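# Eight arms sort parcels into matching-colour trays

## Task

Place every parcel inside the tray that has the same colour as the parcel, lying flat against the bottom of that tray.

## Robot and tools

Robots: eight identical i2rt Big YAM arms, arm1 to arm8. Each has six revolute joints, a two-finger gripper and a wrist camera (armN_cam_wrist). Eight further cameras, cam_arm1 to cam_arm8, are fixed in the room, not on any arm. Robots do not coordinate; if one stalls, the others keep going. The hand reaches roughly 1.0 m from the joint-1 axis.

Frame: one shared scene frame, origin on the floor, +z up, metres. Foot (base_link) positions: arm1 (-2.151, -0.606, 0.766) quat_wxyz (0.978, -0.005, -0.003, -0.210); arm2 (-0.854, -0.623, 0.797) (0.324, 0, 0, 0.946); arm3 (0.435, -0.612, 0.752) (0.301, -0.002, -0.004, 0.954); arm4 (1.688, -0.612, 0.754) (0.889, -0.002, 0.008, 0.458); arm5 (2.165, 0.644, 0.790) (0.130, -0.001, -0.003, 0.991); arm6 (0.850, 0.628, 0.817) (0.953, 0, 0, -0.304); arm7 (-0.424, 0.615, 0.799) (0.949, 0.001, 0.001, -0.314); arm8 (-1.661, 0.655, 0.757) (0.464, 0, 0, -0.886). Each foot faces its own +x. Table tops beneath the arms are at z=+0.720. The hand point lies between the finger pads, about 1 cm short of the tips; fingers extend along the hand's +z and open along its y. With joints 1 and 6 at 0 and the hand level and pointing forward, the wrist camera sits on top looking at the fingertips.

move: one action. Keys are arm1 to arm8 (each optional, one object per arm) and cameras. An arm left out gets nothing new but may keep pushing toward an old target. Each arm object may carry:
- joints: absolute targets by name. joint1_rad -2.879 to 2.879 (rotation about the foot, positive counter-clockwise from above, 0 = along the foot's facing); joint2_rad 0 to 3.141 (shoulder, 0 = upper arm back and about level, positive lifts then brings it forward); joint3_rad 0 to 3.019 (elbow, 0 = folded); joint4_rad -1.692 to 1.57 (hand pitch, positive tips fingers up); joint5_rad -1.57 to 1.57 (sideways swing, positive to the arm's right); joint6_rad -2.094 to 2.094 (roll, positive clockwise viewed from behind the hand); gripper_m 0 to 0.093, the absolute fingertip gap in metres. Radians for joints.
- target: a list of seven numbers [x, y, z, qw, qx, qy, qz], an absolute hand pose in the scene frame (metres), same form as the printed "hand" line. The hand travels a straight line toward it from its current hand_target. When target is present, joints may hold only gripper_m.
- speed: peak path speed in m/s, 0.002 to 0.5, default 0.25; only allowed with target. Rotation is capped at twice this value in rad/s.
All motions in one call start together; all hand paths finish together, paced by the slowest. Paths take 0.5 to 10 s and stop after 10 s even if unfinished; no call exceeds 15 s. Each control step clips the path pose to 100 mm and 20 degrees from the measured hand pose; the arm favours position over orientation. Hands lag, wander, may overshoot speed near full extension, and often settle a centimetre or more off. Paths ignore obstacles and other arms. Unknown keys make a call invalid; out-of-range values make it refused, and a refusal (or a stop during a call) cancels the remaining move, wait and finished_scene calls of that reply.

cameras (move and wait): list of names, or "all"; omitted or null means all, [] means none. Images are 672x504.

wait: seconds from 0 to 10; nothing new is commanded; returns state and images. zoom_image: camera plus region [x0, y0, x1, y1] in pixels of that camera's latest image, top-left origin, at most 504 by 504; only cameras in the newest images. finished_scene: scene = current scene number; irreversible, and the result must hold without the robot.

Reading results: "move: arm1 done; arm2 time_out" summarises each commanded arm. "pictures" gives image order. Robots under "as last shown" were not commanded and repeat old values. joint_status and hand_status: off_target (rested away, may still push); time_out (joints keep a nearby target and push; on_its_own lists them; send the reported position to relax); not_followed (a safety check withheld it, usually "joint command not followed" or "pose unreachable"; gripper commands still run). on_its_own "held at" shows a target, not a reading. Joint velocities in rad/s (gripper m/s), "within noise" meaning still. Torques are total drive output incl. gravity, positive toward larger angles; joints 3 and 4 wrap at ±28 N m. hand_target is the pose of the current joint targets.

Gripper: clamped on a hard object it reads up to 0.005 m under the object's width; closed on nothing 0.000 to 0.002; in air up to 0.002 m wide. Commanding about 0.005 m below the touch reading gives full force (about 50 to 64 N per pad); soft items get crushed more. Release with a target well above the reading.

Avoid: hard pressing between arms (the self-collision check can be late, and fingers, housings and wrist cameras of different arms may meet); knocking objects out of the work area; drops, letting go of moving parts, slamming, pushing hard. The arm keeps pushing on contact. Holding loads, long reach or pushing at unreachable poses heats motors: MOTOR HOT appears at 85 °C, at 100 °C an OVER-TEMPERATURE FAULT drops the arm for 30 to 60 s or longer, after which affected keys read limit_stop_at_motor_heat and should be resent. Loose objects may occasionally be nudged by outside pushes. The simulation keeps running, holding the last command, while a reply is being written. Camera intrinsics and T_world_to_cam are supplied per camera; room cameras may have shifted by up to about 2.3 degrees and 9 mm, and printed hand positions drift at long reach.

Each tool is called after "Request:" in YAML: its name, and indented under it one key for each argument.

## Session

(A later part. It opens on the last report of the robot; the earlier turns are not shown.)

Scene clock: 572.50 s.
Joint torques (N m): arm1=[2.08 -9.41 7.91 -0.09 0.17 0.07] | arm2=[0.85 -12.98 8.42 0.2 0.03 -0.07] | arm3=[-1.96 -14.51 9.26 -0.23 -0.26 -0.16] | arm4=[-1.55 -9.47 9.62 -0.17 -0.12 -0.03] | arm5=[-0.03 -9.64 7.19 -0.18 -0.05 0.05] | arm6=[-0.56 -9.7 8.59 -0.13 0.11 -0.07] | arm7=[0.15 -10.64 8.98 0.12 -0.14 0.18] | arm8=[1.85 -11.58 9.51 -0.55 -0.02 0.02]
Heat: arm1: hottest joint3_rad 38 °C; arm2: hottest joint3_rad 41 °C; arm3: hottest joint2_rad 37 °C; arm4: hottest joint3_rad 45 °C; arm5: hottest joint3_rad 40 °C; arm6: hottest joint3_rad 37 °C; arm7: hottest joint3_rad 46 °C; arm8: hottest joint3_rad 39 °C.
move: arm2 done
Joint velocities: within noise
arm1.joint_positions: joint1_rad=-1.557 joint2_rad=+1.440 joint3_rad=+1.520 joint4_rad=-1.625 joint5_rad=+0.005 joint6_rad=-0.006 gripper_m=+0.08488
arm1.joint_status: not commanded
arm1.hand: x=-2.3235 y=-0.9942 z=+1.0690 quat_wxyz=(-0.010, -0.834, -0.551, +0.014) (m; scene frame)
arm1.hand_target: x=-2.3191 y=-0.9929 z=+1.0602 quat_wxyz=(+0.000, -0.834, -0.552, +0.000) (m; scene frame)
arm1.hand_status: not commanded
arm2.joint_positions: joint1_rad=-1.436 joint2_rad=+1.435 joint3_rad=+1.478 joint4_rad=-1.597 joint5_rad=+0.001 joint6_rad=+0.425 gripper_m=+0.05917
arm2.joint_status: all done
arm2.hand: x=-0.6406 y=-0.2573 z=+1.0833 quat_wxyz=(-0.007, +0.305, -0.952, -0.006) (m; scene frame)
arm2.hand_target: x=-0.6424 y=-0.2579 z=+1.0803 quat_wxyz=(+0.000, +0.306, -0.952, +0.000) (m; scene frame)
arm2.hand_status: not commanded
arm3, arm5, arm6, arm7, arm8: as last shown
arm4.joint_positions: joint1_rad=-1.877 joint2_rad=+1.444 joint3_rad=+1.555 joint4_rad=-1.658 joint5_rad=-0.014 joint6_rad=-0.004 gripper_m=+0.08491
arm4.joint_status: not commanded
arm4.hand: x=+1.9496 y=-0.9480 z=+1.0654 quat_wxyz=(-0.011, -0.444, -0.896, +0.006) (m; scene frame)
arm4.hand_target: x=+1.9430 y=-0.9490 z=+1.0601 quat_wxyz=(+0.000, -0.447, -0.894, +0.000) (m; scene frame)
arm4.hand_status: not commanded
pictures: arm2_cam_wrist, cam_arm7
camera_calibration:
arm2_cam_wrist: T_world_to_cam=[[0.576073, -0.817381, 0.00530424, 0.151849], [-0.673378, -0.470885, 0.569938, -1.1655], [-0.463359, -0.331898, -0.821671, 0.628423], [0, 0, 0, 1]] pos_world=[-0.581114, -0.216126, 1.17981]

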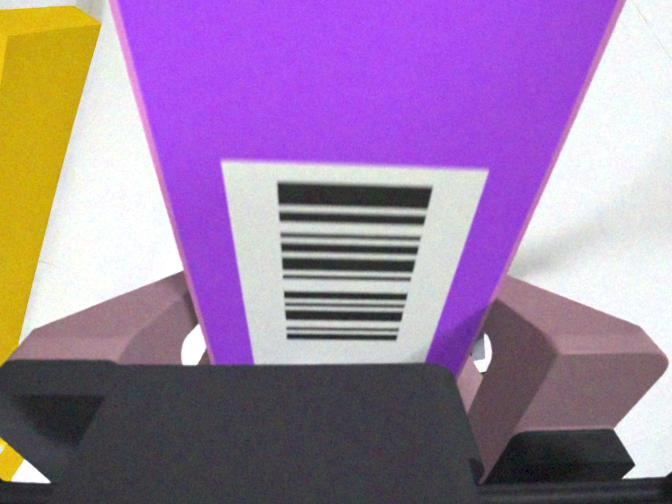

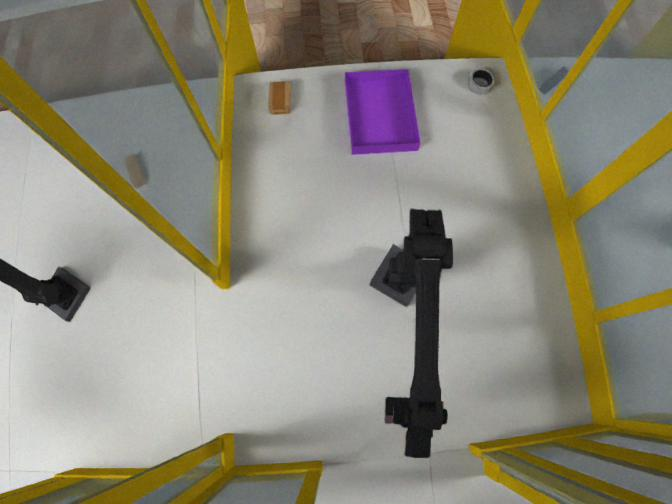

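Request:
move:
  arm2: {"target":[-0.495,0.015,0.91,0,0.595,-0.804,0]}
  cameras: []

Request:
move:
  arm2: {"target":[-0.495,0.012,0.738,0,0.595,-0.804,0],"speed":0.13}
  cameras: ["arm2_cam_wrist","cam_arm7"]

Scene clock: 581.33 s.
Joint torques (N m): arm1=[2.08 -9.41 8.01 -0.06 0.18 0.04] | arm2=[0.79 -26.7 12.21 0.09 -0.08 -0.2] | arm3=[-1.9 -14.56 9.26 -0.2 -0.26 -0.16] | arm4=[-1.55 -9.41 9.62 -0.17 -0.12 -0.03] | arm5=[-0.73 -8.94 7.01 -0.16 -0.06 0.03] | arm6=[-0.62 -9.76 8.58 -0.14 0.11 -0.07] | arm7=[0.15 -10.34 9.02 0.13 -0.13 0.19] | arm8=[2.08 -11.63 9.51 -0.44 -0.03 0.02]
Heat: arm1: hottest joint3_rad 38 °C; arm2: hottest joint3_rad 41 °C; arm3: hottest joint2_rad 37 °C; arm4: hottest joint3_rad 45 °C; arm5: hottest joint3_rad 40 °C; arm6: hottest joint3_rad 37 °C; arm7: hottest joint3_rad 46 °C; arm8: hottest joint3_rad 39 °C.
move: arm2 off_target
Joint velocities: within noise
arm1, arm4, arm5, arm6, arm7, arm8: as last shown
arm2.joint_positions: joint1_rad=-1.429 joint2_rad=+2.397 joint3_rad=+2.439 joint4_rad=-1.632 joint5_rad=+0.002 joint6_rad=-0.202 gripper_m=+0.05922
arm2.joint_status: not commanded
arm2.hand: x=-0.4946 y=+0.0045 z=+0.9050 quat_wxyz=(+0.008, +0.586, -0.810, +0.004) (m; scene frame)
arm2.hand_target: x=-0.4953 y=+0.0145 z=+0.9101 quat_wxyz=(-0.001, +0.595, -0.804, +0.000) (m; scene frame)
arm2.hand_status: off_target (0.012 m and 1.6 deg from the pose sent, 0.354 m and 37.5 deg at the start)
arm3.joint_positions: joint1_rad=+0.198 joint2_rad=+1.467 joint3_rad=+1.586 joint4_rad=-1.673 joint5_rad=-0.005 joint6_rad=-0.388 gripper_m=+0.09297
arm3.joint_status: not commanded
arm3.hand: x=+0.0364 y=-0.4400 z=+1.0643 quat_wxyz=(-0.004, +1.000, -0.013, -0.006) (m; scene frame)
arm3.hand_target: x=+0.0430 y=-0.4361 z=+1.0695 quat_wxyz=(-0.003, +1.000, -0.015, -0.008) (m; scene frame)
arm3.hand_status: not commanded
pictures: none
No camera images: "cameras" was empty.

Scene clock: 583.50 s.
Joint torques (N m): arm1=[2.08 -9.93 8.03 -0.17 0.18 0.09] | arm2=[0.67 -27.28 8.53 0.88 -0.11 -0.19] | arm3=[-1.96 -14.62 9.28 -0.2 -0.26 -0.15] | arm4=[-1.49 -9.47 9.63 -0.17 -0.12 -0.03] | arm5=[-0.73 -9.58 7.1 -0.17 -0.06 0.05] | arm6=[-0.62 -9.7 8.58 -0.16 0.1 -0.06] | arm7=[-0.03 -10.64 9.03 0.16 -0.12 0.18] | arm8=[1.96 -11.52 9.44 -0.51 0 0.03]
Heat: arm1: hottest joint3_rad 37 °C; arm2: hottest joint3_rad 41 °C; arm3: hottest joint2_rad 37 °C; arm4: hottest joint3_rad 45 °C; arm5: hottest joint3_rad 40 °C; arm6: hottest joint3_rad 37 °C; arm7: hottest joint3_rad 46 °C; arm8: hottest joint3_rad 39 °C.
move: arm2 done
Joint velocities: within noise
arm1, arm3, arm4, arm5, arm6, arm7, arm8: as last shown
arm2.joint_positions: joint1_rad=-1.429 joint2_rad=+2.484 joint3_rad=+2.182 joint4_rad=-1.271 joint5_rad=+0.003 joint6_rad=-0.204 gripper_m=+0.05922
arm2.joint_status: not commanded
arm2.hand: x=-0.4926 y=+0.0080 z=+0.7463 quat_wxyz=(+0.000, +0.587, -0.809, +0.001) (m; scene frame)
arm2.hand_target: x=-0.4950 y=+0.0118 z=+0.7381 quat_wxyz=(+0.000, +0.595, -0.804, +0.000) (m; scene frame)
arm2.hand_status: done (0.010 m and 1.1 deg from the pose sent, 0.167 m and 1.6 deg at the start)
pictures: arm2_cam_wrist, cam_arm7
camera_calibration:
arm2_cam_wrist: T_world_to_cam=[[0.949024, -0.314889, 0.0140551, 0.458344], [-0.263164, -0.767015, 0.585177, -0.555851], [-0.173485, -0.559046, -0.810784, 0.644667], [0, 0, 0, 1]] pos_world=[-0.46942, 0.0783798, 0.841514]

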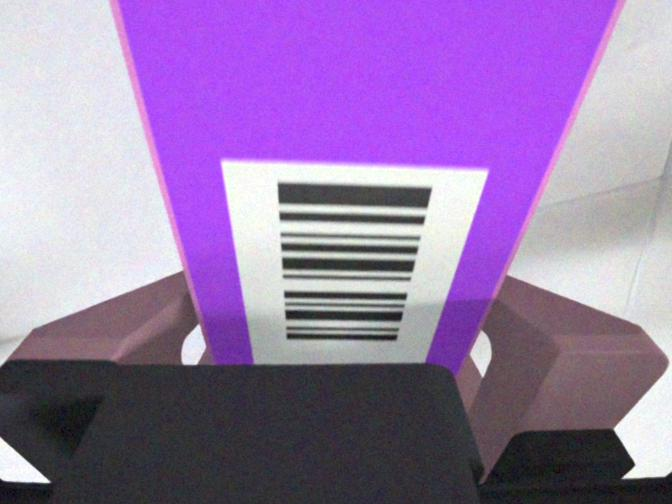

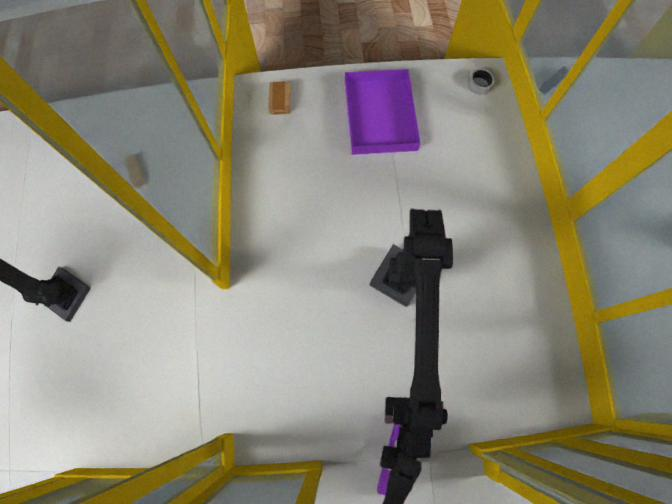

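Request:
move:
  arm2: {"joints":{"gripper_m":0.093}}
  cameras: []

Request:
move:
  arm2: {"target":[-0.495,0.01,0.92,0,0.595,-0.804,0],"speed":0.2}
  cameras: []

Request:
move:
  arm2: {"target":[-0.641,-0.257,1.07,0,0.305,-0.952,0]}
  cameras: []

Request:
move:
  arm7: {"target":[-0.495,-0.01,0.91,0,0.804,0.595,0]}
  cameras: ["arm7_cam_wrist"]

Scene clock: 591.73 s.
Joint torques (N m): arm1=[2.02 -10.11 8.08 -0.09 0.15 0.08] | arm2=[0.67 -27.28 8.53 0.88 -0.11 -0.19] | arm3=[-1.9 -14.56 9.31 -0.2 -0.26 -0.15] | arm4=[-1.55 -9.47 9.63 -0.17 -0.12 -0.03] | arm5=[0.03 -9.58 7.04 -0.24 -0.08 0.06] | arm6=[-0.62 -9.76 8.57 -0.14 0.11 -0.06] | arm7=[0.09 -10.64 9.01 0.08 -0.12 0.19] | arm8=[1.73 -11.28 9.44 -0.5 -0.03 0.03]
Heat: arm1: hottest joint3_rad 37 °C; arm2: hottest joint3_rad 41 °C; arm3: hottest joint2_rad 37 °C; arm4: hottest joint3_rad 45 °C; arm5: hottest joint3_rad 40 °C; arm6: hottest joint3_rad 37 °C; arm7: hottest joint3_rad 47 °C; arm8: hottest joint3_rad 39 °C.
move: arm2 done
Joint velocities: within noise
arm1, arm3, arm4, arm7: as last shown
arm2.joint_positions: joint1_rad=-1.429 joint2_rad=+2.484 joint3_rad=+2.182 joint4_rad=-1.271 joint5_rad=+0.003 joint6_rad=-0.204 gripper_m=+0.09282
arm2.joint_status: all done
arm2.hand: x=-0.4926 y=+0.0080 z=+0.7463 quat_wxyz=(+0.000, +0.588, -0.809, +0.001) (m; scene frame)
arm2.hand_target: x=-0.4950 y=+0.0118 z=+0.7381 quat_wxyz=(+0.000, +0.595, -0.804, +0.000) (m; scene frame)
arm2.hand_status: not commanded
arm5.joint_positions: joint1_rad=+1.568 joint2_rad=+1.446 joint3_rad=+1.479 joint4_rad=-1.588 joint5_rad=+0.001 joint6_rad=+0.096 gripper_m=+0.09288
arm5.joint_status: not commanded
arm5.hand: x=+2.0516 y=+0.2294 z=+1.0689 quat_wxyz=(+0.003, +0.822, +0.569, -0.003) (m; scene frame)
arm5.hand_target: x=+2.0530 y=+0.2310 z=+1.0699 quat_wxyz=(+0.000, +0.824, +0.566, +0.000) (m; scene frame)
arm5.hand_status: not commanded
arm6.joint_positions: joint1_rad=-1.164 joint2_rad=+1.461 joint3_rad=+1.404 joint4_rad=-1.520 joint5_rad=-0.002 joint6_rad=+0.100 gripper_m=+0.09288
arm6.joint_status: not commanded
arm6.hand: x=+0.7606 y=+0.2101 z=+1.0639 quat_wxyz=(+0.001, -0.808, -0.589, -0.003) (m; scene frame)
arm6.hand_target: x=+0.7610 y=+0.2129 z=+1.0699 quat_wxyz=(+0.000, -0.809, -0.588, +0.000) (m; scene frame)
arm6.hand_status: not commanded
arm8.joint_positions: joint1_rad=+0.435 joint2_rad=+1.457 joint3_rad=+1.575 joint4_rad=-1.671 joint5_rad=-0.001 joint6_rad=+0.170 gripper_m=+0.09293
arm8.joint_status: not commanded
arm8.hand: x=-1.7344 y=+0.2318 z=+1.0716 quat_wxyz=(-0.007, -0.817, -0.577, +0.006) (m; scene frame)
arm8.hand_target: x=-1.7340 y=+0.2350 z=+1.0698 quat_wxyz=(-0.002, -0.819, -0.574, +0.002) (m; scene frame)
arm8.hand_status: not commanded
pictures: none
No camera images: "cameras" was empty.

Scene clock: 593.53 s.
Joint torques (N m): arm1=[1.85 -9.41 7.97 -0.03 0.17 0.07] | arm2=[0.56 -25.93 12.08 0.12 -0.11 -0.19] | arm3=[-1.9 -14.56 9.28 -0.23 -0.27 -0.15] | arm4=[-1.55 -9.41 9.63 -0.17 -0.12 -0.03] | arm5=[-0.73 -9.58 7.02 -0.08 -0.07 0.07] | arm6=[-0.56 -9.76 8.59 -0.16 0.11 -0.06] | arm7=[0.21 -10.4 9.05 0.08 -0.13 0.19] | arm8=[2.02 -11.34 9.5 -0.53 -0.01 0.02]
Heat: arm1: hottest joint3_rad 37 °C; arm2: hottest joint3_rad 41 °C; arm3: hottest joint2_rad 37 °C; arm4: hottest joint3_rad 45 °C; arm5: hottest joint3_rad 40 °C; arm6: hottest joint3_rad 37 °C; arm7: hottest joint3_rad 47 °C; arm8: hottest joint3_rad 39 °C.
move: arm2 done
Joint velocities: within noise
arm1, arm3, arm4, arm5, arm6, arm7, arm8: as last shown
arm2.joint_positions: joint1_rad=-1.429 joint2_rad=+2.372 joint3_rad=+2.431 joint4_rad=-1.641 joint5_rad=+0.003 joint6_rad=-0.205 gripper_m=+0.09292
arm2.joint_status: not commanded
arm2.hand: x=-0.4963 y=+0.0013 z=+0.9196 quat_wxyz=(+0.004, +0.588, -0.809, +0.003) (m; scene frame)
arm2.hand_target: x=-0.4952 y=+0.0096 z=+0.9200 quat_wxyz=(-0.001, +0.595, -0.804, +0.000) (m; scene frame)
arm2.hand_status: done (0.009 m and 1.2 deg from the pose sent, 0.174 m and 1.0 deg at the start)
pictures: none
No camera images: "cameras" was empty.

Scene clock: 595.83 s.
Joint torques (N m): arm1=[2.26 -9.52 7.98 -0.03 0.15 0.08] | arm2=[-0.32 -12.92 8.29 0.21 0.17 0.1] | arm3=[-2.02 -14.56 9.26 -0.2 -0.26 -0.15] | arm4=[-1.55 -9.47 9.62 -0.17 -0.12 -0.03] | arm5=[-0.62 -9.76 7.08 -0.1 -0.1 0.05] | arm6=[-0.56 -9.7 8.57 -0.14 0.11 -0.07] | arm7=[0.09 -10.46 9.02 0.13 -0.14 0.18] | arm8=[1.61 -11.58 9.47 -0.49 -0.02 0.03]
Heat: arm1: hottest joint3_rad 37 °C; arm2: hottest joint3_rad 41 °C; arm3: hottest joint2_rad 36 °C; arm4: hottest joint3_rad 45 °C; arm5: hottest joint3_rad 40 °C; arm6: hottest joint3_rad 37 °C; arm7: hottest joint3_rad 47 °C; arm8: hottest joint3_rad 39 °C.
move: arm2 done
Joint velocities: within noise
arm1, arm3, arm4, arm5, arm6, arm8: as last shown
arm2.joint_positions: joint1_rad=-1.429 joint2_rad=+1.437 joint3_rad=+1.457 joint4_rad=-1.571 joint5_rad=-0.003 joint6_rad=+0.411 gripper_m=+0.09292
arm2.joint_status: not commanded
arm2.hand: x=-0.6431 y=-0.2540 z=+1.0742 quat_wxyz=(-0.006, +0.315, -0.949, -0.008) (m; scene frame)
arm2.hand_target: x=-0.6410 y=-0.2570 z=+1.0701 quat_wxyz=(+0.000, +0.305, -0.952, +0.000) (m; scene frame)
arm2.hand_status: done (0.006 m and 1.7 deg from the pose sent, 0.332 m and 36.5 deg at the start)
arm7.joint_positions: joint1_rad=-1.052 joint2_rad=+1.448 joint3_rad=+1.436 joint4_rad=-1.550 joint5_rad=+0.002 joint6_rad=-0.004 gripper_m=+0.09402
arm7.joint_status: not commanded
arm7.hand: x=-0.4757 y=+0.1905 z=+1.0623 quat_wxyz=(-0.001, -0.747, -0.665, +0.003) (m; scene frame)
arm7.hand_target: x=-0.4731 y=+0.1937 z=+1.0579 quat_wxyz=(+0.002, -0.748, -0.664, -0.001) (m; scene frame)
arm7.hand_status: not commanded
pictures: none
No camera images: "cameras" was empty.

Scene clock: 597.87 s.
Joint torques (N m): arm1=[1.96 -9.23 8.01 -0.1 0.16 0.06] | arm2=[-0.32 -12.92 8.29 0.23 0.16 0.07] | arm3=[-2.02 -14.56 9.31 -0.2 -0.26 -0.16] | arm4=[-1.55 -9.47 9.63 -0.17 -0.12 -0.03] | arm5=[-0.79 -9 7.12 -0.28 -0.05 0.04] | arm6=[-0.56 -9.7 8.57 -0.16 0.11 -0.06] | arm7=[0.32 -16.21 14.93 -0.25 -0.11 0.21] | arm8=[1.55 -11.34 9.52 -0.46 -0.03 0.03]
Heat: arm1: hottest joint3_rad 37 °C; arm2: hottest joint3_rad 40 °C; arm3: hottest joint2_rad 36 °C; arm4: hottest joint3_rad 45 °C; arm5: hottest joint3_rad 40 °C; arm6: hottest joint3_rad 37 °C; arm7: hottest joint3_rad 47 °C; arm8: hottest joint3_rad 39 °C.
move: arm7 off_target
Joint velocities: arm1=[within noise] | arm2=[within noise] | arm3=[-0.005 -0.015 -0.002 -0.002 -0.007 -0.154 0] | arm4=[within noise] | arm5=[within noise] | arm6=[within noise] | arm7=[within noise] | arm8=[within noise]
arm1, arm2, arm3, arm4, arm5, arm6, arm8: as last shown
arm2.joint_positions: joint1_rad=-1.429 joint2_rad=+1.437 joint3_rad=+1.457 joint4_rad=-1.571 joint5_rad=-0.003 joint6_rad=+0.412 gripper_m=+0.09292
arm7.joint_positions: joint1_rad=-1.052 joint2_rad=+2.026 joint3_rad=+1.769 joint4_rad=-1.349 joint5_rad=+0.000 joint6_rad=+0.173 gripper_m=+0.09402
arm7.joint_status: not commanded
arm7.hand: x=-0.4975 y=+0.0092 z=+0.8952 quat_wxyz=(+0.014, -0.803, -0.596, -0.013) (m; scene frame)
arm7.hand_target: x=-0.4947 y=-0.0089 z=+0.9103 quat_wxyz=(-0.001, -0.804, -0.595, +0.000) (m; scene frame)
arm7.hand_status: off_target (0.024 m and 2.2 deg from the pose sent, 0.253 m and 10.3 deg at the start)
pictures: arm7_cam_wrist
camera_calibration:
arm7_cam_wrist: T_world_to_cam=[[-0.961459, 0.274162, 0.0207713, -0.502635], [0.231111, 0.764934, 0.601218, -0.423899], [0.148942, 0.582848, -0.798815, 0.905108], [0, 0, 0, 1]] pos_world=[-0.520104, -0.0654819, 0.98831]

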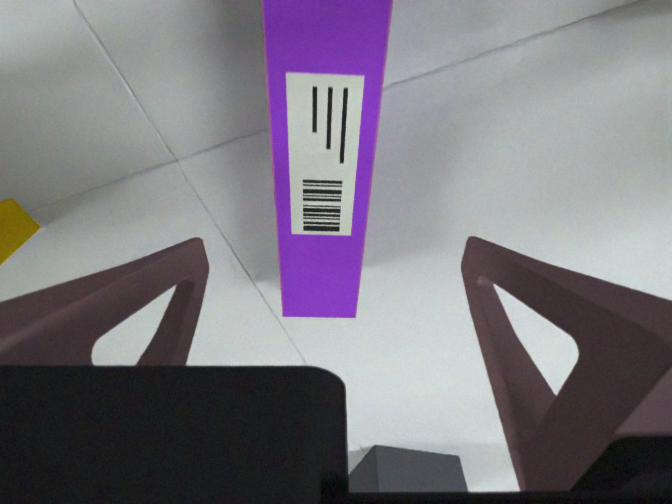

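Request:
move:
  arm7: {"target":[-0.48,-0.012,0.82,0,0.804,0.595,0],"speed":0.15}
  cameras: ["arm7_cam_wrist"]

Scene clock: 602.50 s.
Joint torques (N m): arm1=[2.08 -9.47 7.92 -0.13 0.15 0.07] | arm2=[-0.32 -12.86 8.29 0.21 0.17 0.07] | arm3=[-1.9 -14.62 9.28 -0.2 -0.26 -0.16] | arm4=[-1.55 -9.47 9.63 -0.17 -0.12 -0.03] | arm5=[-0.32 -9.7 7.09 -0.08 -0.06 0.06] | arm6=[-0.62 -9.76 8.55 -0.16 0.11 -0.07] | arm7=[0.38 -16.73 8.7 0.57 -0.08 0.21] | arm8=[2.14 -11.63 9.51 -0.44 -0.03 0.04]
Heat: arm1: hottest joint3_rad 37 °C; arm2: hottest joint3_rad 40 °C; arm3: hottest joint2_rad 36 °C; arm4: hottest joint3_rad 45 °C; arm5: hottest joint3_rad 40 °C; arm6: hottest joint3_rad 37 °C; arm7: hottest joint3_rad 47 °C; arm8: hottest joint3_rad 39 °C.
move: arm7 done
Joint velocities: within noise
arm1, arm2, arm3, arm4, arm5, arm6, arm8: as last shown
arm7.joint_positions: joint1_rad=-1.027 joint2_rad=+2.109 joint3_rad=+1.722 joint4_rad=-1.177 joint5_rad=+0.000 joint6_rad=+0.197 gripper_m=+0.09402
arm7.joint_status: not commanded
arm7.hand: x=-0.4846 y=-0.0119 z=+0.8285 quat_wxyz=(-0.001, -0.803, -0.596, +0.002) (m; scene frame)
arm7.hand_target: x=-0.4799 y=-0.0118 z=+0.8200 quat_wxyz=(+0.000, -0.804, -0.595, +0.000) (m; scene frame)
arm7.hand_status: done (0.010 m and 0.3 deg from the pose sent, 0.080 m and 2.2 deg at the start)
pictures: arm7_cam_wrist
camera_calibration:
arm7_cam_wrist: T_world_to_cam=[[-0.961486, 0.274506, 0.0138392, -0.477352], [0.233715, 0.79004, 0.566757, -0.340507], [0.144645, 0.548163, -0.823769, 0.880395], [0, 0, 0, 1]] pos_world=[-0.506729, -0.08255, 0.924833]

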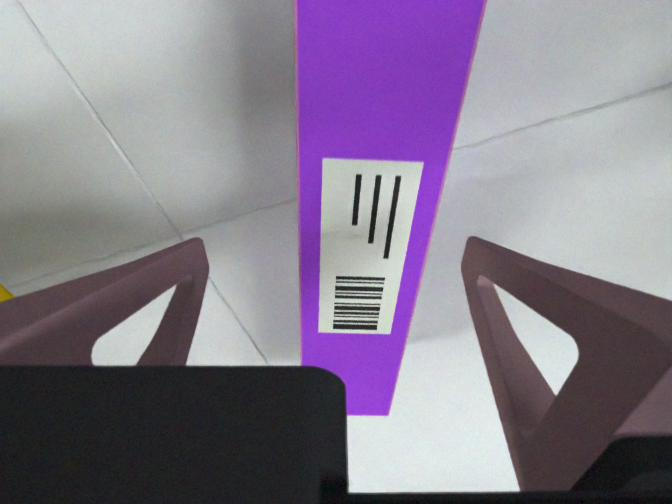

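Request:
move:
  arm7: {"target":[-0.485,-0.013,0.738,0,0.804,0.595,0],"speed":0.12}
  cameras: []

Request:
move:
  arm7: {"joints":{"gripper_m":0.053}}
  cameras: ["arm7_cam_wrist"]

Scene clock: 609.17 s.
Joint torques (N m): arm1=[2.02 -9.17 8.03 -0.01 0.18 0.08] | arm2=[-0.26 -12.86 8.29 0.21 0.17 0.07] | arm3=[-1.96 -14.68 9.29 -0.23 -0.26 -0.16] | arm4=[-1.55 -9.47 9.63 -0.17 -0.12 -0.03] | arm5=[-0.5 -9.58 7.15 -0.2 -0.06 0.04] | arm6=[-0.62 -9.7 8.58 -0.14 0.11 -0.07] | arm7=[-0.38 -17.44 8.2 0.54 -0.11 0.13] | arm8=[1.96 -11.34 9.51 -0.49 -0.02 0.05]
Heat: arm1: hottest joint3_rad 37 °C; arm2: hottest joint3_rad 39 °C; arm3: hottest joint2_rad 36 °C; arm4: hottest joint3_rad 45 °C; arm5: hottest joint3_rad 40 °C; arm6: hottest joint3_rad 37 °C; arm7: hottest joint3_rad 47 °C; arm8: hottest joint3_rad 39 °C.
move: arm7 done
Joint velocities: within noise
arm1.joint_positions: joint1_rad=-1.557 joint2_rad=+1.440 joint3_rad=+1.520 joint4_rad=-1.625 joint5_rad=+0.005 joint6_rad=-0.006 gripper_m=+0.08488
arm1.joint_status: not commanded
arm1.hand: x=-2.3235 y=-0.9942 z=+1.0690 quat_wxyz=(-0.010, -0.834, -0.551, +0.014) (m; scene frame)
arm1.hand_target: x=-2.3191 y=-0.9929 z=+1.0602 quat_wxyz=(+0.000, -0.834, -0.552, +0.000) (m; scene frame)
arm1.hand_status: not commanded
arm2, arm3, arm5, arm6, arm8: as last shown
arm4.joint_positions: joint1_rad=-1.877 joint2_rad=+1.444 joint3_rad=+1.555 joint4_rad=-1.658 joint5_rad=-0.014 joint6_rad=-0.004 gripper_m=+0.08491
arm4.joint_status: not commanded
arm4.hand: x=+1.9496 y=-0.9480 z=+1.0654 quat_wxyz=(-0.011, -0.444, -0.896, +0.006) (m; scene frame)
arm4.hand_target: x=+1.9430 y=-0.9490 z=+1.0601 quat_wxyz=(+0.000, -0.447, -0.894, +0.000) (m; scene frame)
arm4.hand_status: not commanded
arm7.joint_positions: joint1_rad=-1.027 joint2_rad=+2.213 joint3_rad=+1.672 joint4_rad=-1.020 joint5_rad=+0.000 joint6_rad=+0.198 gripper_m=+0.09402
arm7.joint_status: not commanded
arm7.hand: x=-0.4850 y=-0.0150 z=+0.7482 quat_wxyz=(-0.002, -0.803, -0.596, +0.003) (m; scene frame)
arm7.hand_target: x=-0.4849 y=-0.0129 z=+0.7381 quat_wxyz=(+0.000, -0.804, -0.595, +0.000) (m; scene frame)
arm7.hand_status: done (0.010 m and 0.5 deg from the pose sent, 0.091 m and 0.3 deg at the start)
pictures: none
No camera images: "cameras" was empty.

Scene clock: 609.77 s.
Joint torques (N m): arm1=[1.73 -9.52 8.06 -0.12 0.18 0.06] | arm2=[-0.32 -12.92 8.29 0.21 0.17 0.07] | arm3=[-1.9 -14.51 9.26 -0.2 -0.25 -0.16] | arm4=[-1.55 -9.47 9.63 -0.17 -0.12 -0.03] | arm5=[-0.56 -9.29 7.2 -0.24 -0.08 -0.02] | arm6=[-0.5 -9.7 8.57 -0.13 0.11 -0.07] | arm7=[-0.26 -17.03 8.23 0.58 -0.1 0.13] | arm8=[1.9 -11.69 9.5 -0.53 -0.03 0.04]
Heat: arm1: hottest joint3_rad 37 °C; arm2: hottest joint3_rad 39 °C; arm3: hottest joint2_rad 36 °C; arm4: hottest joint3_rad 45 °C; arm5: hottest joint3_rad 40 °C; arm6: hottest joint3_rad 37 °C; arm7: hottest joint3_rad 47 °C; arm8: hottest joint3_rad 39 °C.
move: arm7 off_target
Joint velocities: within noise
arm1, arm2, arm4, arm5, arm6, arm8: as last shown
arm3.joint_positions: joint1_rad=+0.198 joint2_rad=+1.467 joint3_rad=+1.586 joint4_rad=-1.673 joint5_rad=-0.005 joint6_rad=-0.388 gripper_m=+0.09297
arm3.joint_status: not commanded
arm3.hand: x=+0.0364 y=-0.4400 z=+1.0643 quat_wxyz=(-0.004, +1.000, -0.013, -0.006) (m; scene frame)
arm3.hand_target: x=+0.0430 y=-0.4361 z=+1.0695 quat_wxyz=(-0.003, +1.000, -0.015, -0.008) (m; scene frame)
arm3.hand_status: not commanded
arm7.joint_positions: joint1_rad=-1.027 joint2_rad=+2.213 joint3_rad=+1.672 joint4_rad=-1.020 joint5_rad=+0.000 joint6_rad=+0.198 gripper_m=+0.05973
arm7.joint_status: gripper_m off_target (ended at +0.05976, target +0.05300)
arm7.hand: x=-0.4850 y=-0.0150 z=+0.7482 quat_wxyz=(-0.002, -0.803, -0.596, +0.003) (m; scene frame)
arm7.hand_target: x=-0.4849 y=-0.0129 z=+0.7381 quat_wxyz=(+0.000, -0.804, -0.595, +0.000) (m; scene frame)
arm7.hand_status: not commanded
pictures: arm7_cam_wrist
camera_calibration:
arm7_cam_wrist: T_world_to_cam=[[-0.961378, 0.274912, 0.0132842, -0.475261], [0.23418, 0.79167, 0.564286, -0.290368], [0.144612, 0.545603, -0.825472, 0.817228], [0, 0, 0, 1]] pos_world=[-0.507088, -0.0853515, 0.844763]

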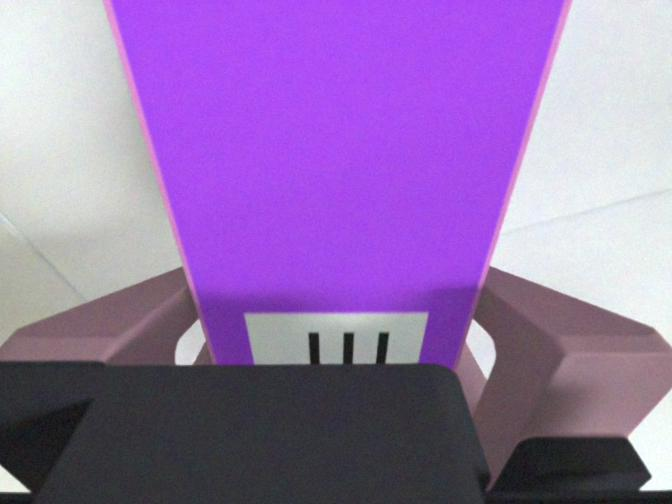

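Request:
move:
  arm7: {"target":[-0.485,-0.013,0.91,0,0.804,0.595,0],"speed":0.2}
  cameras: []

Request:
move:
  arm7: {"target":[-0.468,0.191,1.08,0,0.804,0.595,0]}
  cameras: []

Request:
move:
  arm7: {"joints":{"joint1_rad":2.163}}
  cameras: ["cam_arm7"]

Request:
move:
  arm7: {"target":[-0.405,1.295,0.95,0,0.716,-0.698,0]}
  cameras: ["arm7_cam_wrist","cam_arm7"]

Scene clock: 619.33 s.
Joint torques (N m): arm1=[2.37 -9.23 7.99 -0.09 0.19 0.09] | arm2=[-0.32 -12.92 8.29 0.21 0.16 0.07] | arm3=[-1.9 -14.62 9.29 -0.21 -0.26 -0.17] | arm4=[-1.55 -9.47 9.63 -0.17 -0.12 -0.03] | arm5=[-0.85 -9.41 7.13 -0.17 -0.07 0.04] | arm6=[-0.62 -9.7 8.57 -0.13 0.11 -0.06] | arm7=[-0.38 -17.38 14.82 -0.36 -0.09 0.13] | arm8=[2.02 -11.34 9.51 -0.54 -0.03 0.04]
Heat: arm1: hottest joint3_rad 37 °C; arm2: hottest joint3_rad 39 °C; arm3: hottest joint2_rad 36 °C; arm4: hottest joint3_rad 45 °C; arm5: hottest joint3_rad 40 °C; arm6: hottest joint3_rad 37 °C; arm7: hottest joint3_rad 46 °C; arm8: hottest joint3_rad 39 °C.
move: arm7 off_target
Joint velocities: within noise
arm1, arm2, arm3, arm4, arm5, arm6, arm8: as last shown
arm7.joint_positions: joint1_rad=-1.027 joint2_rad=+2.045 joint3_rad=+1.777 joint4_rad=-1.350 joint5_rad=+0.000 joint6_rad=+0.198 gripper_m=+0.05973
arm7.joint_status: not commanded
arm7.hand: x=-0.4829 y=+0.0056 z=+0.8871 quat_wxyz=(+0.019, -0.803, -0.596, -0.016) (m; scene frame)
arm7.hand_target: x=-0.4848 y=-0.0117 z=+0.9103 quat_wxyz=(+0.000, -0.804, -0.595, +0.000) (m; scene frame)
arm7.hand_status: off_target (0.030 m and 2.9 deg from the pose sent, 0.162 m and 0.4 deg at the start)
pictures: none
No camera images: "cameras" was empty.

Scene clock: 621.20 s.
Joint torques (N m): arm1=[2.26 -9.88 7.92 -0.06 0.18 0.06] | arm2=[-0.32 -12.86 8.29 0.23 0.17 0.07] | arm3=[-1.96 -14.51 9.31 -0.18 -0.26 -0.16] | arm4=[-1.55 -9.47 9.62 -0.17 -0.12 -0.03] | arm5=[-0.38 -9.35 7.13 -0.14 -0.09 0.01] | arm6=[-0.56 -9.76 8.58 -0.16 0.11 -0.06] | arm7=[-0.97 -10.23 9.16 -0.28 -0.11 0.06] | arm8=[2.08 -11.75 9.51 -0.49 -0.02 0.02]
Heat: arm1: hottest joint3_rad 37 °C; arm2: hottest joint3_rad 39 °C; arm3: hottest joint2_rad 36 °C; arm4: hottest joint3_rad 45 °C; arm5: hottest joint3_rad 40 °C; arm6: hottest joint3_rad 37 °C; arm7: hottest joint3_rad 46 °C; arm8: hottest joint3_rad 39 °C.
move: arm7 done
Joint velocities: within noise
arm1, arm2, arm3, arm4: as last shown
arm5.joint_positions: joint1_rad=+1.568 joint2_rad=+1.446 joint3_rad=+1.479 joint4_rad=-1.588 joint5_rad=+0.001 joint6_rad=+0.096 gripper_m=+0.09288
arm5.joint_status: not commanded
arm5.hand: x=+2.0516 y=+0.2294 z=+1.0689 quat_wxyz=(+0.003, +0.822, +0.569, -0.003) (m; scene frame)
arm5.hand_target: x=+2.0530 y=+0.2310 z=+1.0699 quat_wxyz=(+0.000, +0.824, +0.566, +0.000) (m; scene frame)
arm5.hand_status: not commanded
arm6.joint_positions: joint1_rad=-1.164 joint2_rad=+1.461 joint3_rad=+1.404 joint4_rad=-1.520 joint5_rad=-0.002 joint6_rad=+0.100 gripper_m=+0.09288
arm6.joint_status: not commanded
arm6.hand: x=+0.7606 y=+0.2101 z=+1.0639 quat_wxyz=(+0.001, -0.808, -0.589, -0.003) (m; scene frame)
arm6.hand_target: x=+0.7610 y=+0.2129 z=+1.0699 quat_wxyz=(+0.000, -0.809, -0.588, +0.000) (m; scene frame)
arm6.hand_status: not commanded
arm7.joint_positions: joint1_rad=-1.027 joint2_rad=+1.446 joint3_rad=+1.495 joint4_rad=-1.592 joint5_rad=+0.000 joint6_rad=+0.198 gripper_m=+0.05973
arm7.joint_status: not commanded
arm7.hand: x=-0.4654 y=+0.1857 z=+1.0858 quat_wxyz=(-0.009, -0.803, -0.596, +0.009) (m; scene frame)
arm7.hand_target: x=-0.4679 y=+0.1910 z=+1.0802 quat_wxyz=(+0.000, -0.804, -0.595, +0.000) (m; scene frame)
arm7.hand_status: done (0.008 m and 1.4 deg from the pose sent, 0.268 m and 2.9 deg at the start)
arm8.joint_positions: joint1_rad=+0.435 joint2_rad=+1.457 joint3_rad=+1.575 joint4_rad=-1.671 joint5_rad=-0.001 joint6_rad=+0.170 gripper_m=+0.09293
arm8.joint_status: not commanded
arm8.hand: x=-1.7344 y=+0.2318 z=+1.0716 quat_wxyz=(-0.007, -0.817, -0.577, +0.006) (m; scene frame)
arm8.hand_target: x=-1.7340 y=+0.2350 z=+1.0698 quat_wxyz=(-0.002, -0.819, -0.574, +0.002) (m; scene frame)
arm8.hand_status: not commanded
pictures: none
No camera images: "cameras" was empty.

Scene clock: 624.43 s.
Joint torques (N m): arm1=[2.08 -9.35 8.01 -0.01 0.21 0.08] | arm2=[-0.32 -12.92 8.29 0.23 0.17 0.07] | arm3=[-1.96 -14.56 9.33 -0.21 -0.26 -0.15] | arm4=[-1.55 -9.47 9.63 -0.17 -0.12 -0.03] | arm5=[-0.79 -9.7 6.93 -0.13 -0.05 0.08] | arm6=[-0.62 -9.7 8.58 -0.18 0.11 -0.06] | arm7=[-0.73 -10.17 9.18 -0.21 0.02 0.07] | arm8=[1.9 -11.46 9.52 -0.51 -0.01 0.02]
Heat: arm1: hottest joint3_rad 37 °C; arm2: hottest joint3_rad 39 °C; arm3: hottest joint2_rad 36 °C; arm4: hottest joint3_rad 45 °C; arm5: hottest joint3_rad 40 °C; arm6: hottest joint3_rad 37 °C; arm7: hottest joint3_rad 46 °C; arm8: hottest joint3_rad 39 °C.
move: arm7 done
Joint velocities: within noise
arm1, arm2, arm3, arm4, arm5, arm6, arm8: as last shown
arm7.joint_positions: joint1_rad=+2.167 joint2_rad=+1.446 joint3_rad=+1.495 joint4_rad=-1.592 joint5_rad=-0.002 joint6_rad=+0.197 gripper_m=+0.05976
arm7.joint_status: all done
arm7.hand: x=-0.4049 y=+1.0441 z=+1.0881 quat_wxyz=(-0.009, +0.617, -0.787, -0.012) (m; scene frame)
arm7.hand_target: x=-0.4030 y=+1.0390 z=+1.0824 quat_wxyz=(-0.001, +0.617, -0.787, -0.003) (m; scene frame)
arm7.hand_status: not commanded
pictures: cam_arm7

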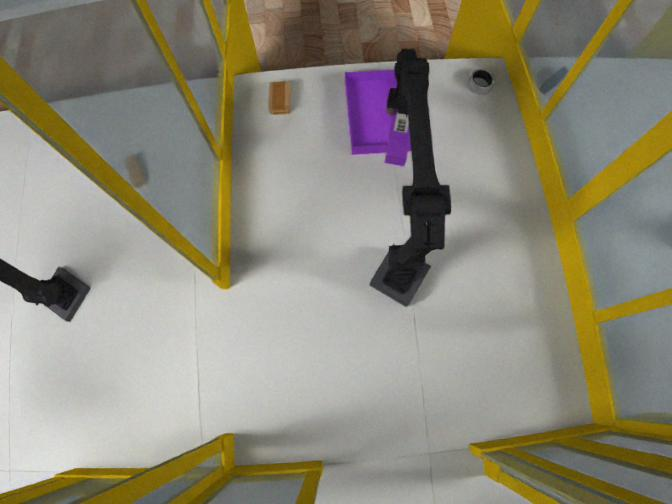

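Scene clock: 626.70 s.
Joint torques (N m): arm1=[2.08 -9.58 7.99 -0.12 0.17 0.05] | arm2=[-0.32 -12.92 8.29 0.21 0.17 0.07] | arm3=[-1.9 -14.74 9.26 -0.24 -0.25 -0.16] | arm4=[-1.55 -9.47 9.63 -0.17 -0.12 -0.03] | arm5=[-0.5 -9 6.91 -0.06 -0.09 0.04] | arm6=[-0.56 -9.76 8.55 -0.13 0.11 -0.06] | arm7=[0.32 -17.85 15.82 -0.42 0.01 0.01] | arm8=[2.08 -11.58 9.48 -0.5 -0.04 0.03]
Heat: arm1: hottest joint3_rad 37 °C; arm2: hottest joint3_rad 39 °C; arm3: hottest joint2_rad 36 °C; arm4: hottest joint3_rad 45 °C; arm5: hottest joint3_rad 40 °C; arm6: hottest joint3_rad 37 °C; arm7: hottest joint3_rad 47 °C; arm8: hottest joint3_rad 39 °C.
move: arm7 off_target
Joint velocities: within noise
arm1, arm3, arm4, arm5, arm6, arm8: as last shown
arm2.joint_positions: joint1_rad=-1.429 joint2_rad=+1.437 joint3_rad=+1.457 joint4_rad=-1.571 joint5_rad=-0.003 joint6_rad=+0.412 gripper_m=+0.09292
arm2.joint_status: not commanded
arm2.hand: x=-0.6431 y=-0.2540 z=+1.0742 quat_wxyz=(-0.006, +0.315, -0.949, -0.008) (m; scene frame)
arm2.hand_target: x=-0.6410 y=-0.2570 z=+1.0701 quat_wxyz=(+0.000, +0.305, -0.952, +0.000) (m; scene frame)
arm2.hand_status: not commanded
arm7.joint_positions: joint1_rad=+2.175 joint2_rad=+2.178 joint3_rad=+2.119 joint4_rad=-1.552 joint5_rad=-0.001 joint6_rad=-0.042 gripper_m=+0.05976
arm7.joint_status: not commanded
arm7.hand: x=-0.3999 y=+1.2792 z=+0.9356 quat_wxyz=(+0.014, +0.709, -0.705, +0.012) (m; scene frame)
arm7.hand_target: x=-0.4050 y=+1.2938 z=+0.9502 quat_wxyz=(-0.001, +0.716, -0.698, -0.001) (m; scene frame)
arm7.hand_status: off_target (0.022 m and 2.4 deg from the pose sent, 0.286 m and 15.3 deg at the start)
pictures: arm7_cam_wrist, cam_arm7
camera_calibration:
arm7_cam_wrist: T_world_to_cam=[[0.999701, 0.0224534, 0.00965146, 0.358869], [0.0121594, -0.79951, 0.60053, 0.472149], [0.0212004, -0.600233, -0.799544, 1.64565], [0, 0, 0, 1]] pos_world=[-0.399391, 1.3572, 1.02876]

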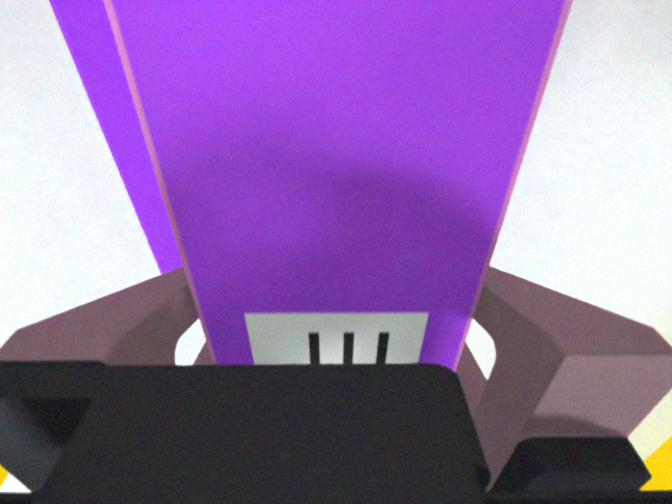

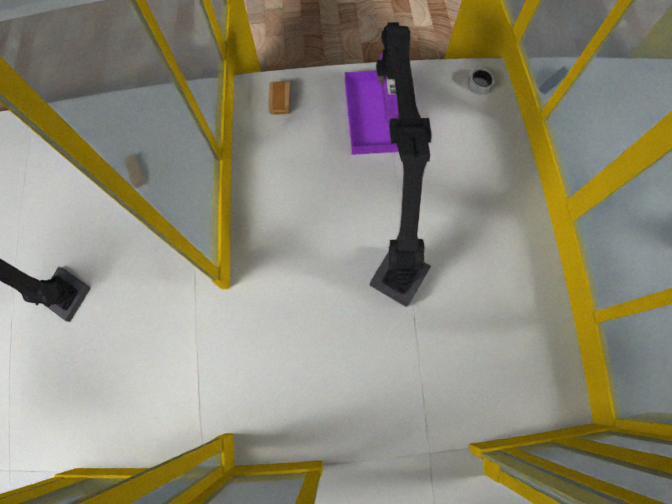

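Request:
move:
  arm7: {"target":[-0.425,1.295,0.85,0,0.716,-0.698,0],"speed":0.15}
  cameras: ["arm7_cam_wrist","cam_arm7"]

Request:
zoom_image:
  camera: "cam_arm7"
  region: [300, 20, 460, 180]

Scene clock: 632.83 s.
Joint torques (N m): arm1=[2.08 -9.64 7.99 -0.13 0.17 0.05] | arm2=[-0.26 -12.92 8.29 0.21 0.17 0.07] | arm3=[-2.02 -14.62 9.29 -0.23 -0.26 -0.16] | arm4=[-1.55 -9.47 9.63 -0.17 -0.12 -0.03] | arm5=[-0.85 -9.41 6.97 -0.14 -0.09 0.04] | arm6=[-0.62 -9.76 8.58 -0.14 0.11 -0.07] | arm7=[0.38 -18.2 9.48 0.54 0.02 0.21] | arm8=[2.08 -11.46 9.55 -0.58 -0.04 0.04]
Heat: arm1: hottest joint3_rad 37 °C; arm2: hottest joint3_rad 38 °C; arm3: hottest joint2_rad 36 °C; arm4: hottest joint3_rad 45 °C; arm5: hottest joint3_rad 40 °C; arm6: hottest joint3_rad 37 °C; arm7: hottest joint3_rad 49 °C; arm8: hottest joint3_rad 39 °C.
move: arm7 done
Joint velocities: within noise
arm1, arm2, arm3, arm4, arm5, arm6, arm8: as last shown
arm2.hand: x=-0.6431 y=-0.2540 z=+1.0742 quat_wxyz=(-0.006, +0.314, -0.949, -0.008) (m; scene frame)
arm7.joint_positions: joint1_rad=+2.206 joint2_rad=+2.231 joint3_rad=+2.005 joint4_rad=-1.345 joint5_rad=-0.001 joint6_rad=-0.033 gripper_m=+0.05976
arm7.joint_status: not commanded
arm7.hand: x=-0.4205 y=+1.2944 z=+0.8575 quat_wxyz=(+0.000, +0.717, -0.697, -0.001) (m; scene frame)
arm7.hand_target: x=-0.4250 y=+1.2948 z=+0.8499 quat_wxyz=(+0.000, +0.716, -0.698, +0.000) (m; scene frame)
arm7.hand_status: done (0.009 m and 0.2 deg from the pose sent, 0.090 m and 2.4 deg at the start)
pictures: arm7_cam_wrist, cam_arm7
camera_calibration:
arm7_cam_wrist: T_world_to_cam=[[0.998955, 0.0441184, 0.0119743, 0.349451], [0.0294872, -0.822018, 0.568698, 0.595129], [0.0349331, -0.56775, -0.822459, 1.57612], [0, 0, 0, 1]] pos_world=[-0.421693, 1.36863, 0.953666]

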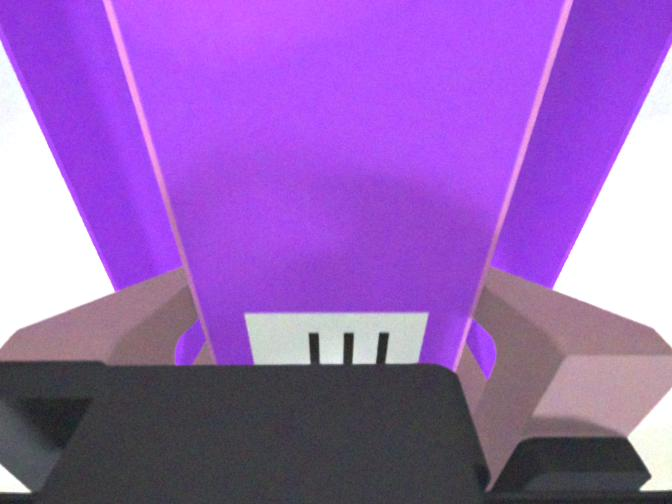

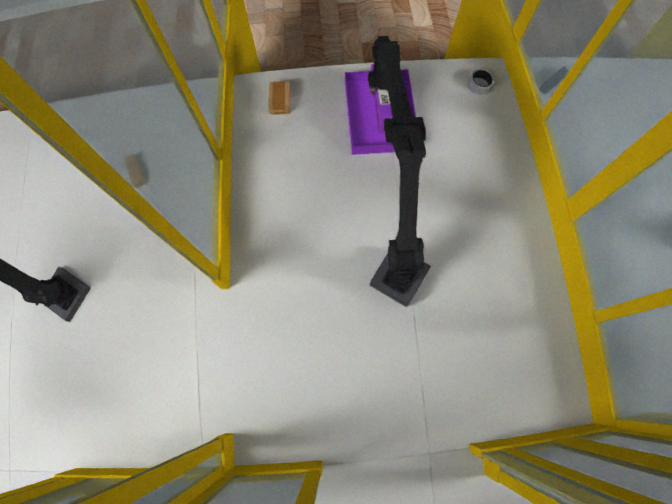

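Scaled by 3.150.

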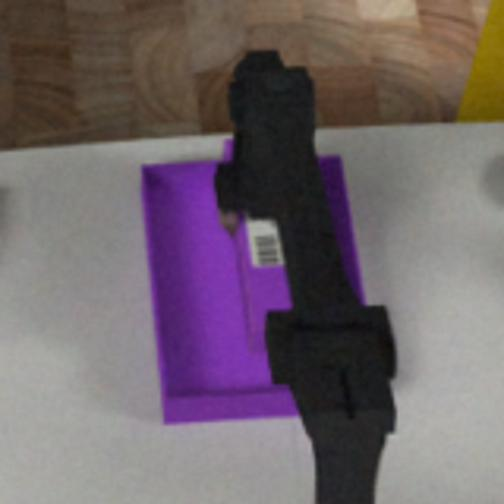

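Request:
move:
  arm7: {"target":[-0.425,1.315,0.79,0,0.716,-0.698,0],"speed":0.12}
  cameras: ["arm7_cam_wrist","cam_arm7"]

Request:
zoom_image:
  camera: "cam_arm7"
  region: [300, 20, 460, 180]

Scene clock: 649.60 s.
Joint torques (N m): arm1=[2.26 -9.52 7.97 -0.09 0.15 0.1] | arm2=[-0.32 -12.92 8.29 0.21 0.16 0.07] | arm3=[-1.96 -14.56 9.28 -0.21 -0.26 -0.16] | arm4=[-1.55 -9.41 9.63 -0.17 -0.12 -0.03] | arm5=[0.09 -9.23 7.09 -0.01 -0.06 0.02] | arm6=[-0.56 -9.64 8.57 -0.14 0.11 -0.06] | arm7=[0.32 -19.43 12.62 0.44 0 0.21] | arm8=[1.96 -11.58 9.44 -0.54 -0.03 0.06]
Heat: arm1: hottest joint3_rad 37 °C; arm2: hottest joint3_rad 38 °C; arm3: hottest joint2_rad 36 °C; arm4: hottest joint3_rad 45 °C; arm5: hottest joint3_rad 40 °C; arm6: hottest joint3_rad 37 °C; arm7: hottest joint3_rad 47 °C; arm8: hottest joint3_rad 39 °C.
move: arm7 off_target
Joint velocities: within noise
arm1, arm2, arm3, arm4, arm5, arm6, arm8: as last shown
arm7.joint_positions: joint1_rad=+2.206 joint2_rad=+2.346 joint3_rad=+2.005 joint4_rad=-1.274 joint5_rad=-0.001 joint6_rad=-0.032 gripper_m=+0.05976
arm7.joint_status: not commanded
arm7.hand: x=-0.4205 y=+1.2992 z=+0.7809 quat_wxyz=(+0.016, +0.717, -0.697, +0.014) (m; scene frame)
arm7.hand_target: x=-0.4251 y=+1.3143 z=+0.7903 quat_wxyz=(+0.000, +0.716, -0.698, +0.000) (m; scene frame)
arm7.hand_status: off_target (0.019 m and 2.4 deg from the pose sent, 0.071 m and 0.2 deg at the start)
pictures: arm7_cam_wrist, cam_arm7
camera_calibration:
arm7_cam_wrist: T_world_to_cam=[[0.998989, 0.0438574, 0.00986806, 0.352171], [0.0289911, -0.796307, 0.604197, 0.581273], [0.0343565, -0.6033, -0.796774, 1.5418], [0, 0, 0, 1]] pos_world=[-0.421638, 1.37759, 0.873787]

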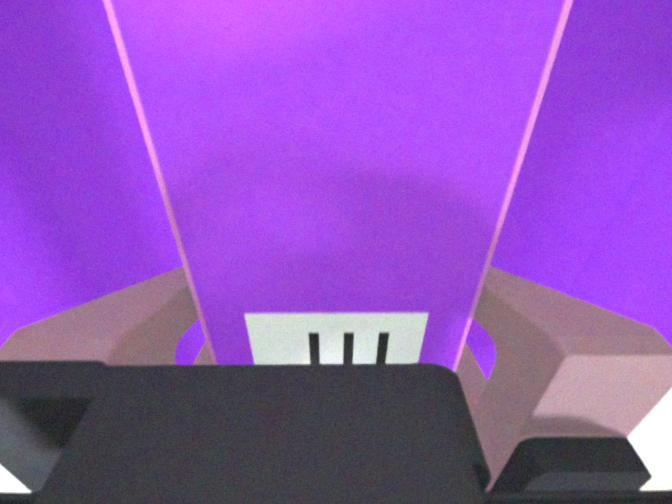

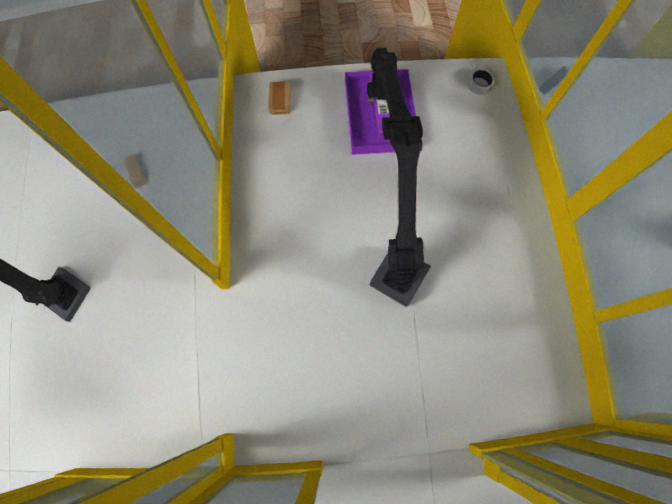

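Scaled by 3.150.

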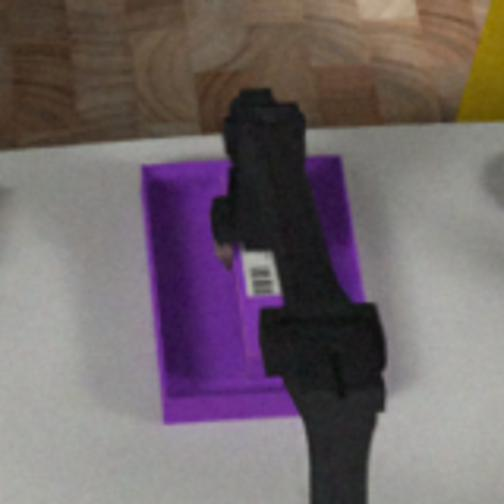

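Request:
move:
  arm7: {"target":[-0.425,1.31,0.742,0,0.716,-0.698,0],"speed":0.08}
  cameras: ["arm7_cam_wrist","cam_arm7"]

Request:
zoom_image:
  camera: "cam_arm7"
  region: [300, 20, 460, 180]

Scene clock: 661.53 s.
Joint torques (N m): arm1=[2.02 -9.76 7.97 -0.16 0.17 0.07] | arm2=[-0.32 -12.92 8.29 0.23 0.17 0.07] | arm3=[-2.02 -14.68 9.24 -0.2 -0.26 -0.15] | arm4=[-1.49 -9.41 9.63 -0.17 -0.12 -0.03] | arm5=[-0.26 -9.58 7.15 0.02 -0.06 0.06] | arm6=[-0.67 -9.64 8.57 -0.14 0.11 -0.06] | arm7=[0.26 -18.84 8.61 0.59 0.01 0.21] | arm8=[2.08 -11.46 9.48 -0.47 -0.02 0.04]
Heat: arm1: hottest joint3_rad 37 °C; arm2: hottest joint3_rad 38 °C; arm3: hottest joint3_rad 36 °C; arm4: hottest joint3_rad 45 °C; arm5: hottest joint3_rad 40 °C; arm6: hottest joint3_rad 37 °C; arm7: hottest joint3_rad 46 °C; arm8: hottest joint3_rad 39 °C.
move: arm7 off_target
Joint velocities: within noise
arm1.joint_positions: joint1_rad=-1.557 joint2_rad=+1.440 joint3_rad=+1.520 joint4_rad=-1.625 joint5_rad=+0.005 joint6_rad=-0.006 gripper_m=+0.08488
arm1.joint_status: not commanded
arm1.hand: x=-2.3235 y=-0.9942 z=+1.0690 quat_wxyz=(-0.010, -0.834, -0.551, +0.014) (m; scene frame)
arm1.hand_target: x=-2.3191 y=-0.9929 z=+1.0602 quat_wxyz=(+0.000, -0.834, -0.552, +0.000) (m; scene frame)
arm1.hand_status: not commanded
arm2, arm3, arm5, arm6, arm8: as last shown
arm4.joint_positions: joint1_rad=-1.877 joint2_rad=+1.444 joint3_rad=+1.555 joint4_rad=-1.658 joint5_rad=-0.014 joint6_rad=-0.004 gripper_m=+0.08491
arm4.joint_status: not commanded
arm4.hand: x=+1.9496 y=-0.9480 z=+1.0654 quat_wxyz=(-0.011, -0.444, -0.896, +0.006) (m; scene frame)
arm4.hand_target: x=+1.9430 y=-0.9490 z=+1.0601 quat_wxyz=(+0.000, -0.447, -0.894, +0.000) (m; scene frame)
arm4.hand_status: not commanded
arm7.joint_positions: joint1_rad=+2.206 joint2_rad=+2.376 joint3_rad=+1.990 joint4_rad=-1.176 joint5_rad=-0.001 joint6_rad=-0.032 gripper_m=+0.05976
arm7.joint_status: not commanded
arm7.hand: x=-0.4204 y=+1.3128 z=+0.7553 quat_wxyz=(-0.003, +0.717, -0.697, -0.005) (m; scene frame)
arm7.hand_target: x=-0.4249 y=+1.3099 z=+0.7423 quat_wxyz=(+0.000, +0.716, -0.698, +0.000) (m; scene frame)
arm7.hand_status: off_target (0.014 m and 0.7 deg from the pose sent, 0.041 m and 2.4 deg at the start)
pictures: arm7_cam_wrist, cam_arm7
camera_calibration:
arm7_cam_wrist: T_world_to_cam=[[0.998988, 0.04324, 0.0124089, 0.350672], [0.0288345, -0.827211, 0.56115, 0.680653], [0.034529, -0.560225, -0.827621, 1.49636], [0, 0, 0, 1]] pos_world=[-0.421611, 1.38618, 0.852119]

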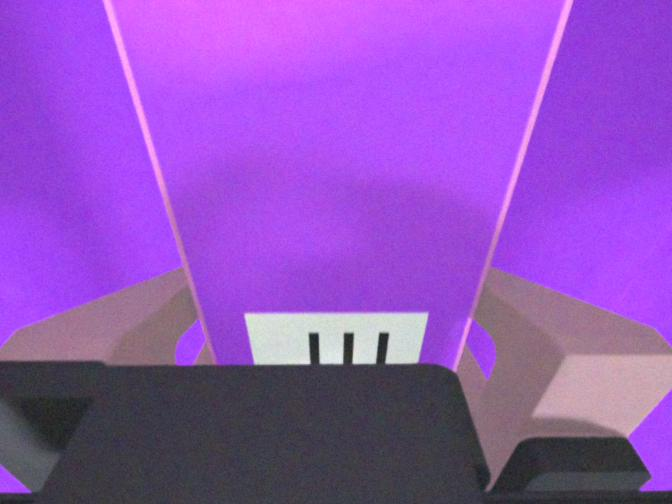

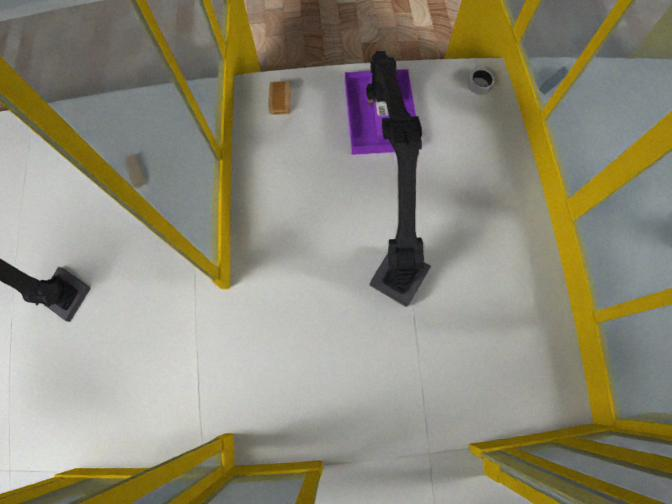

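Scaled by 3.150.

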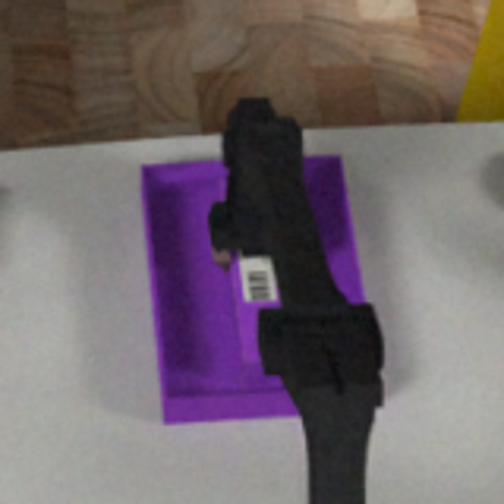

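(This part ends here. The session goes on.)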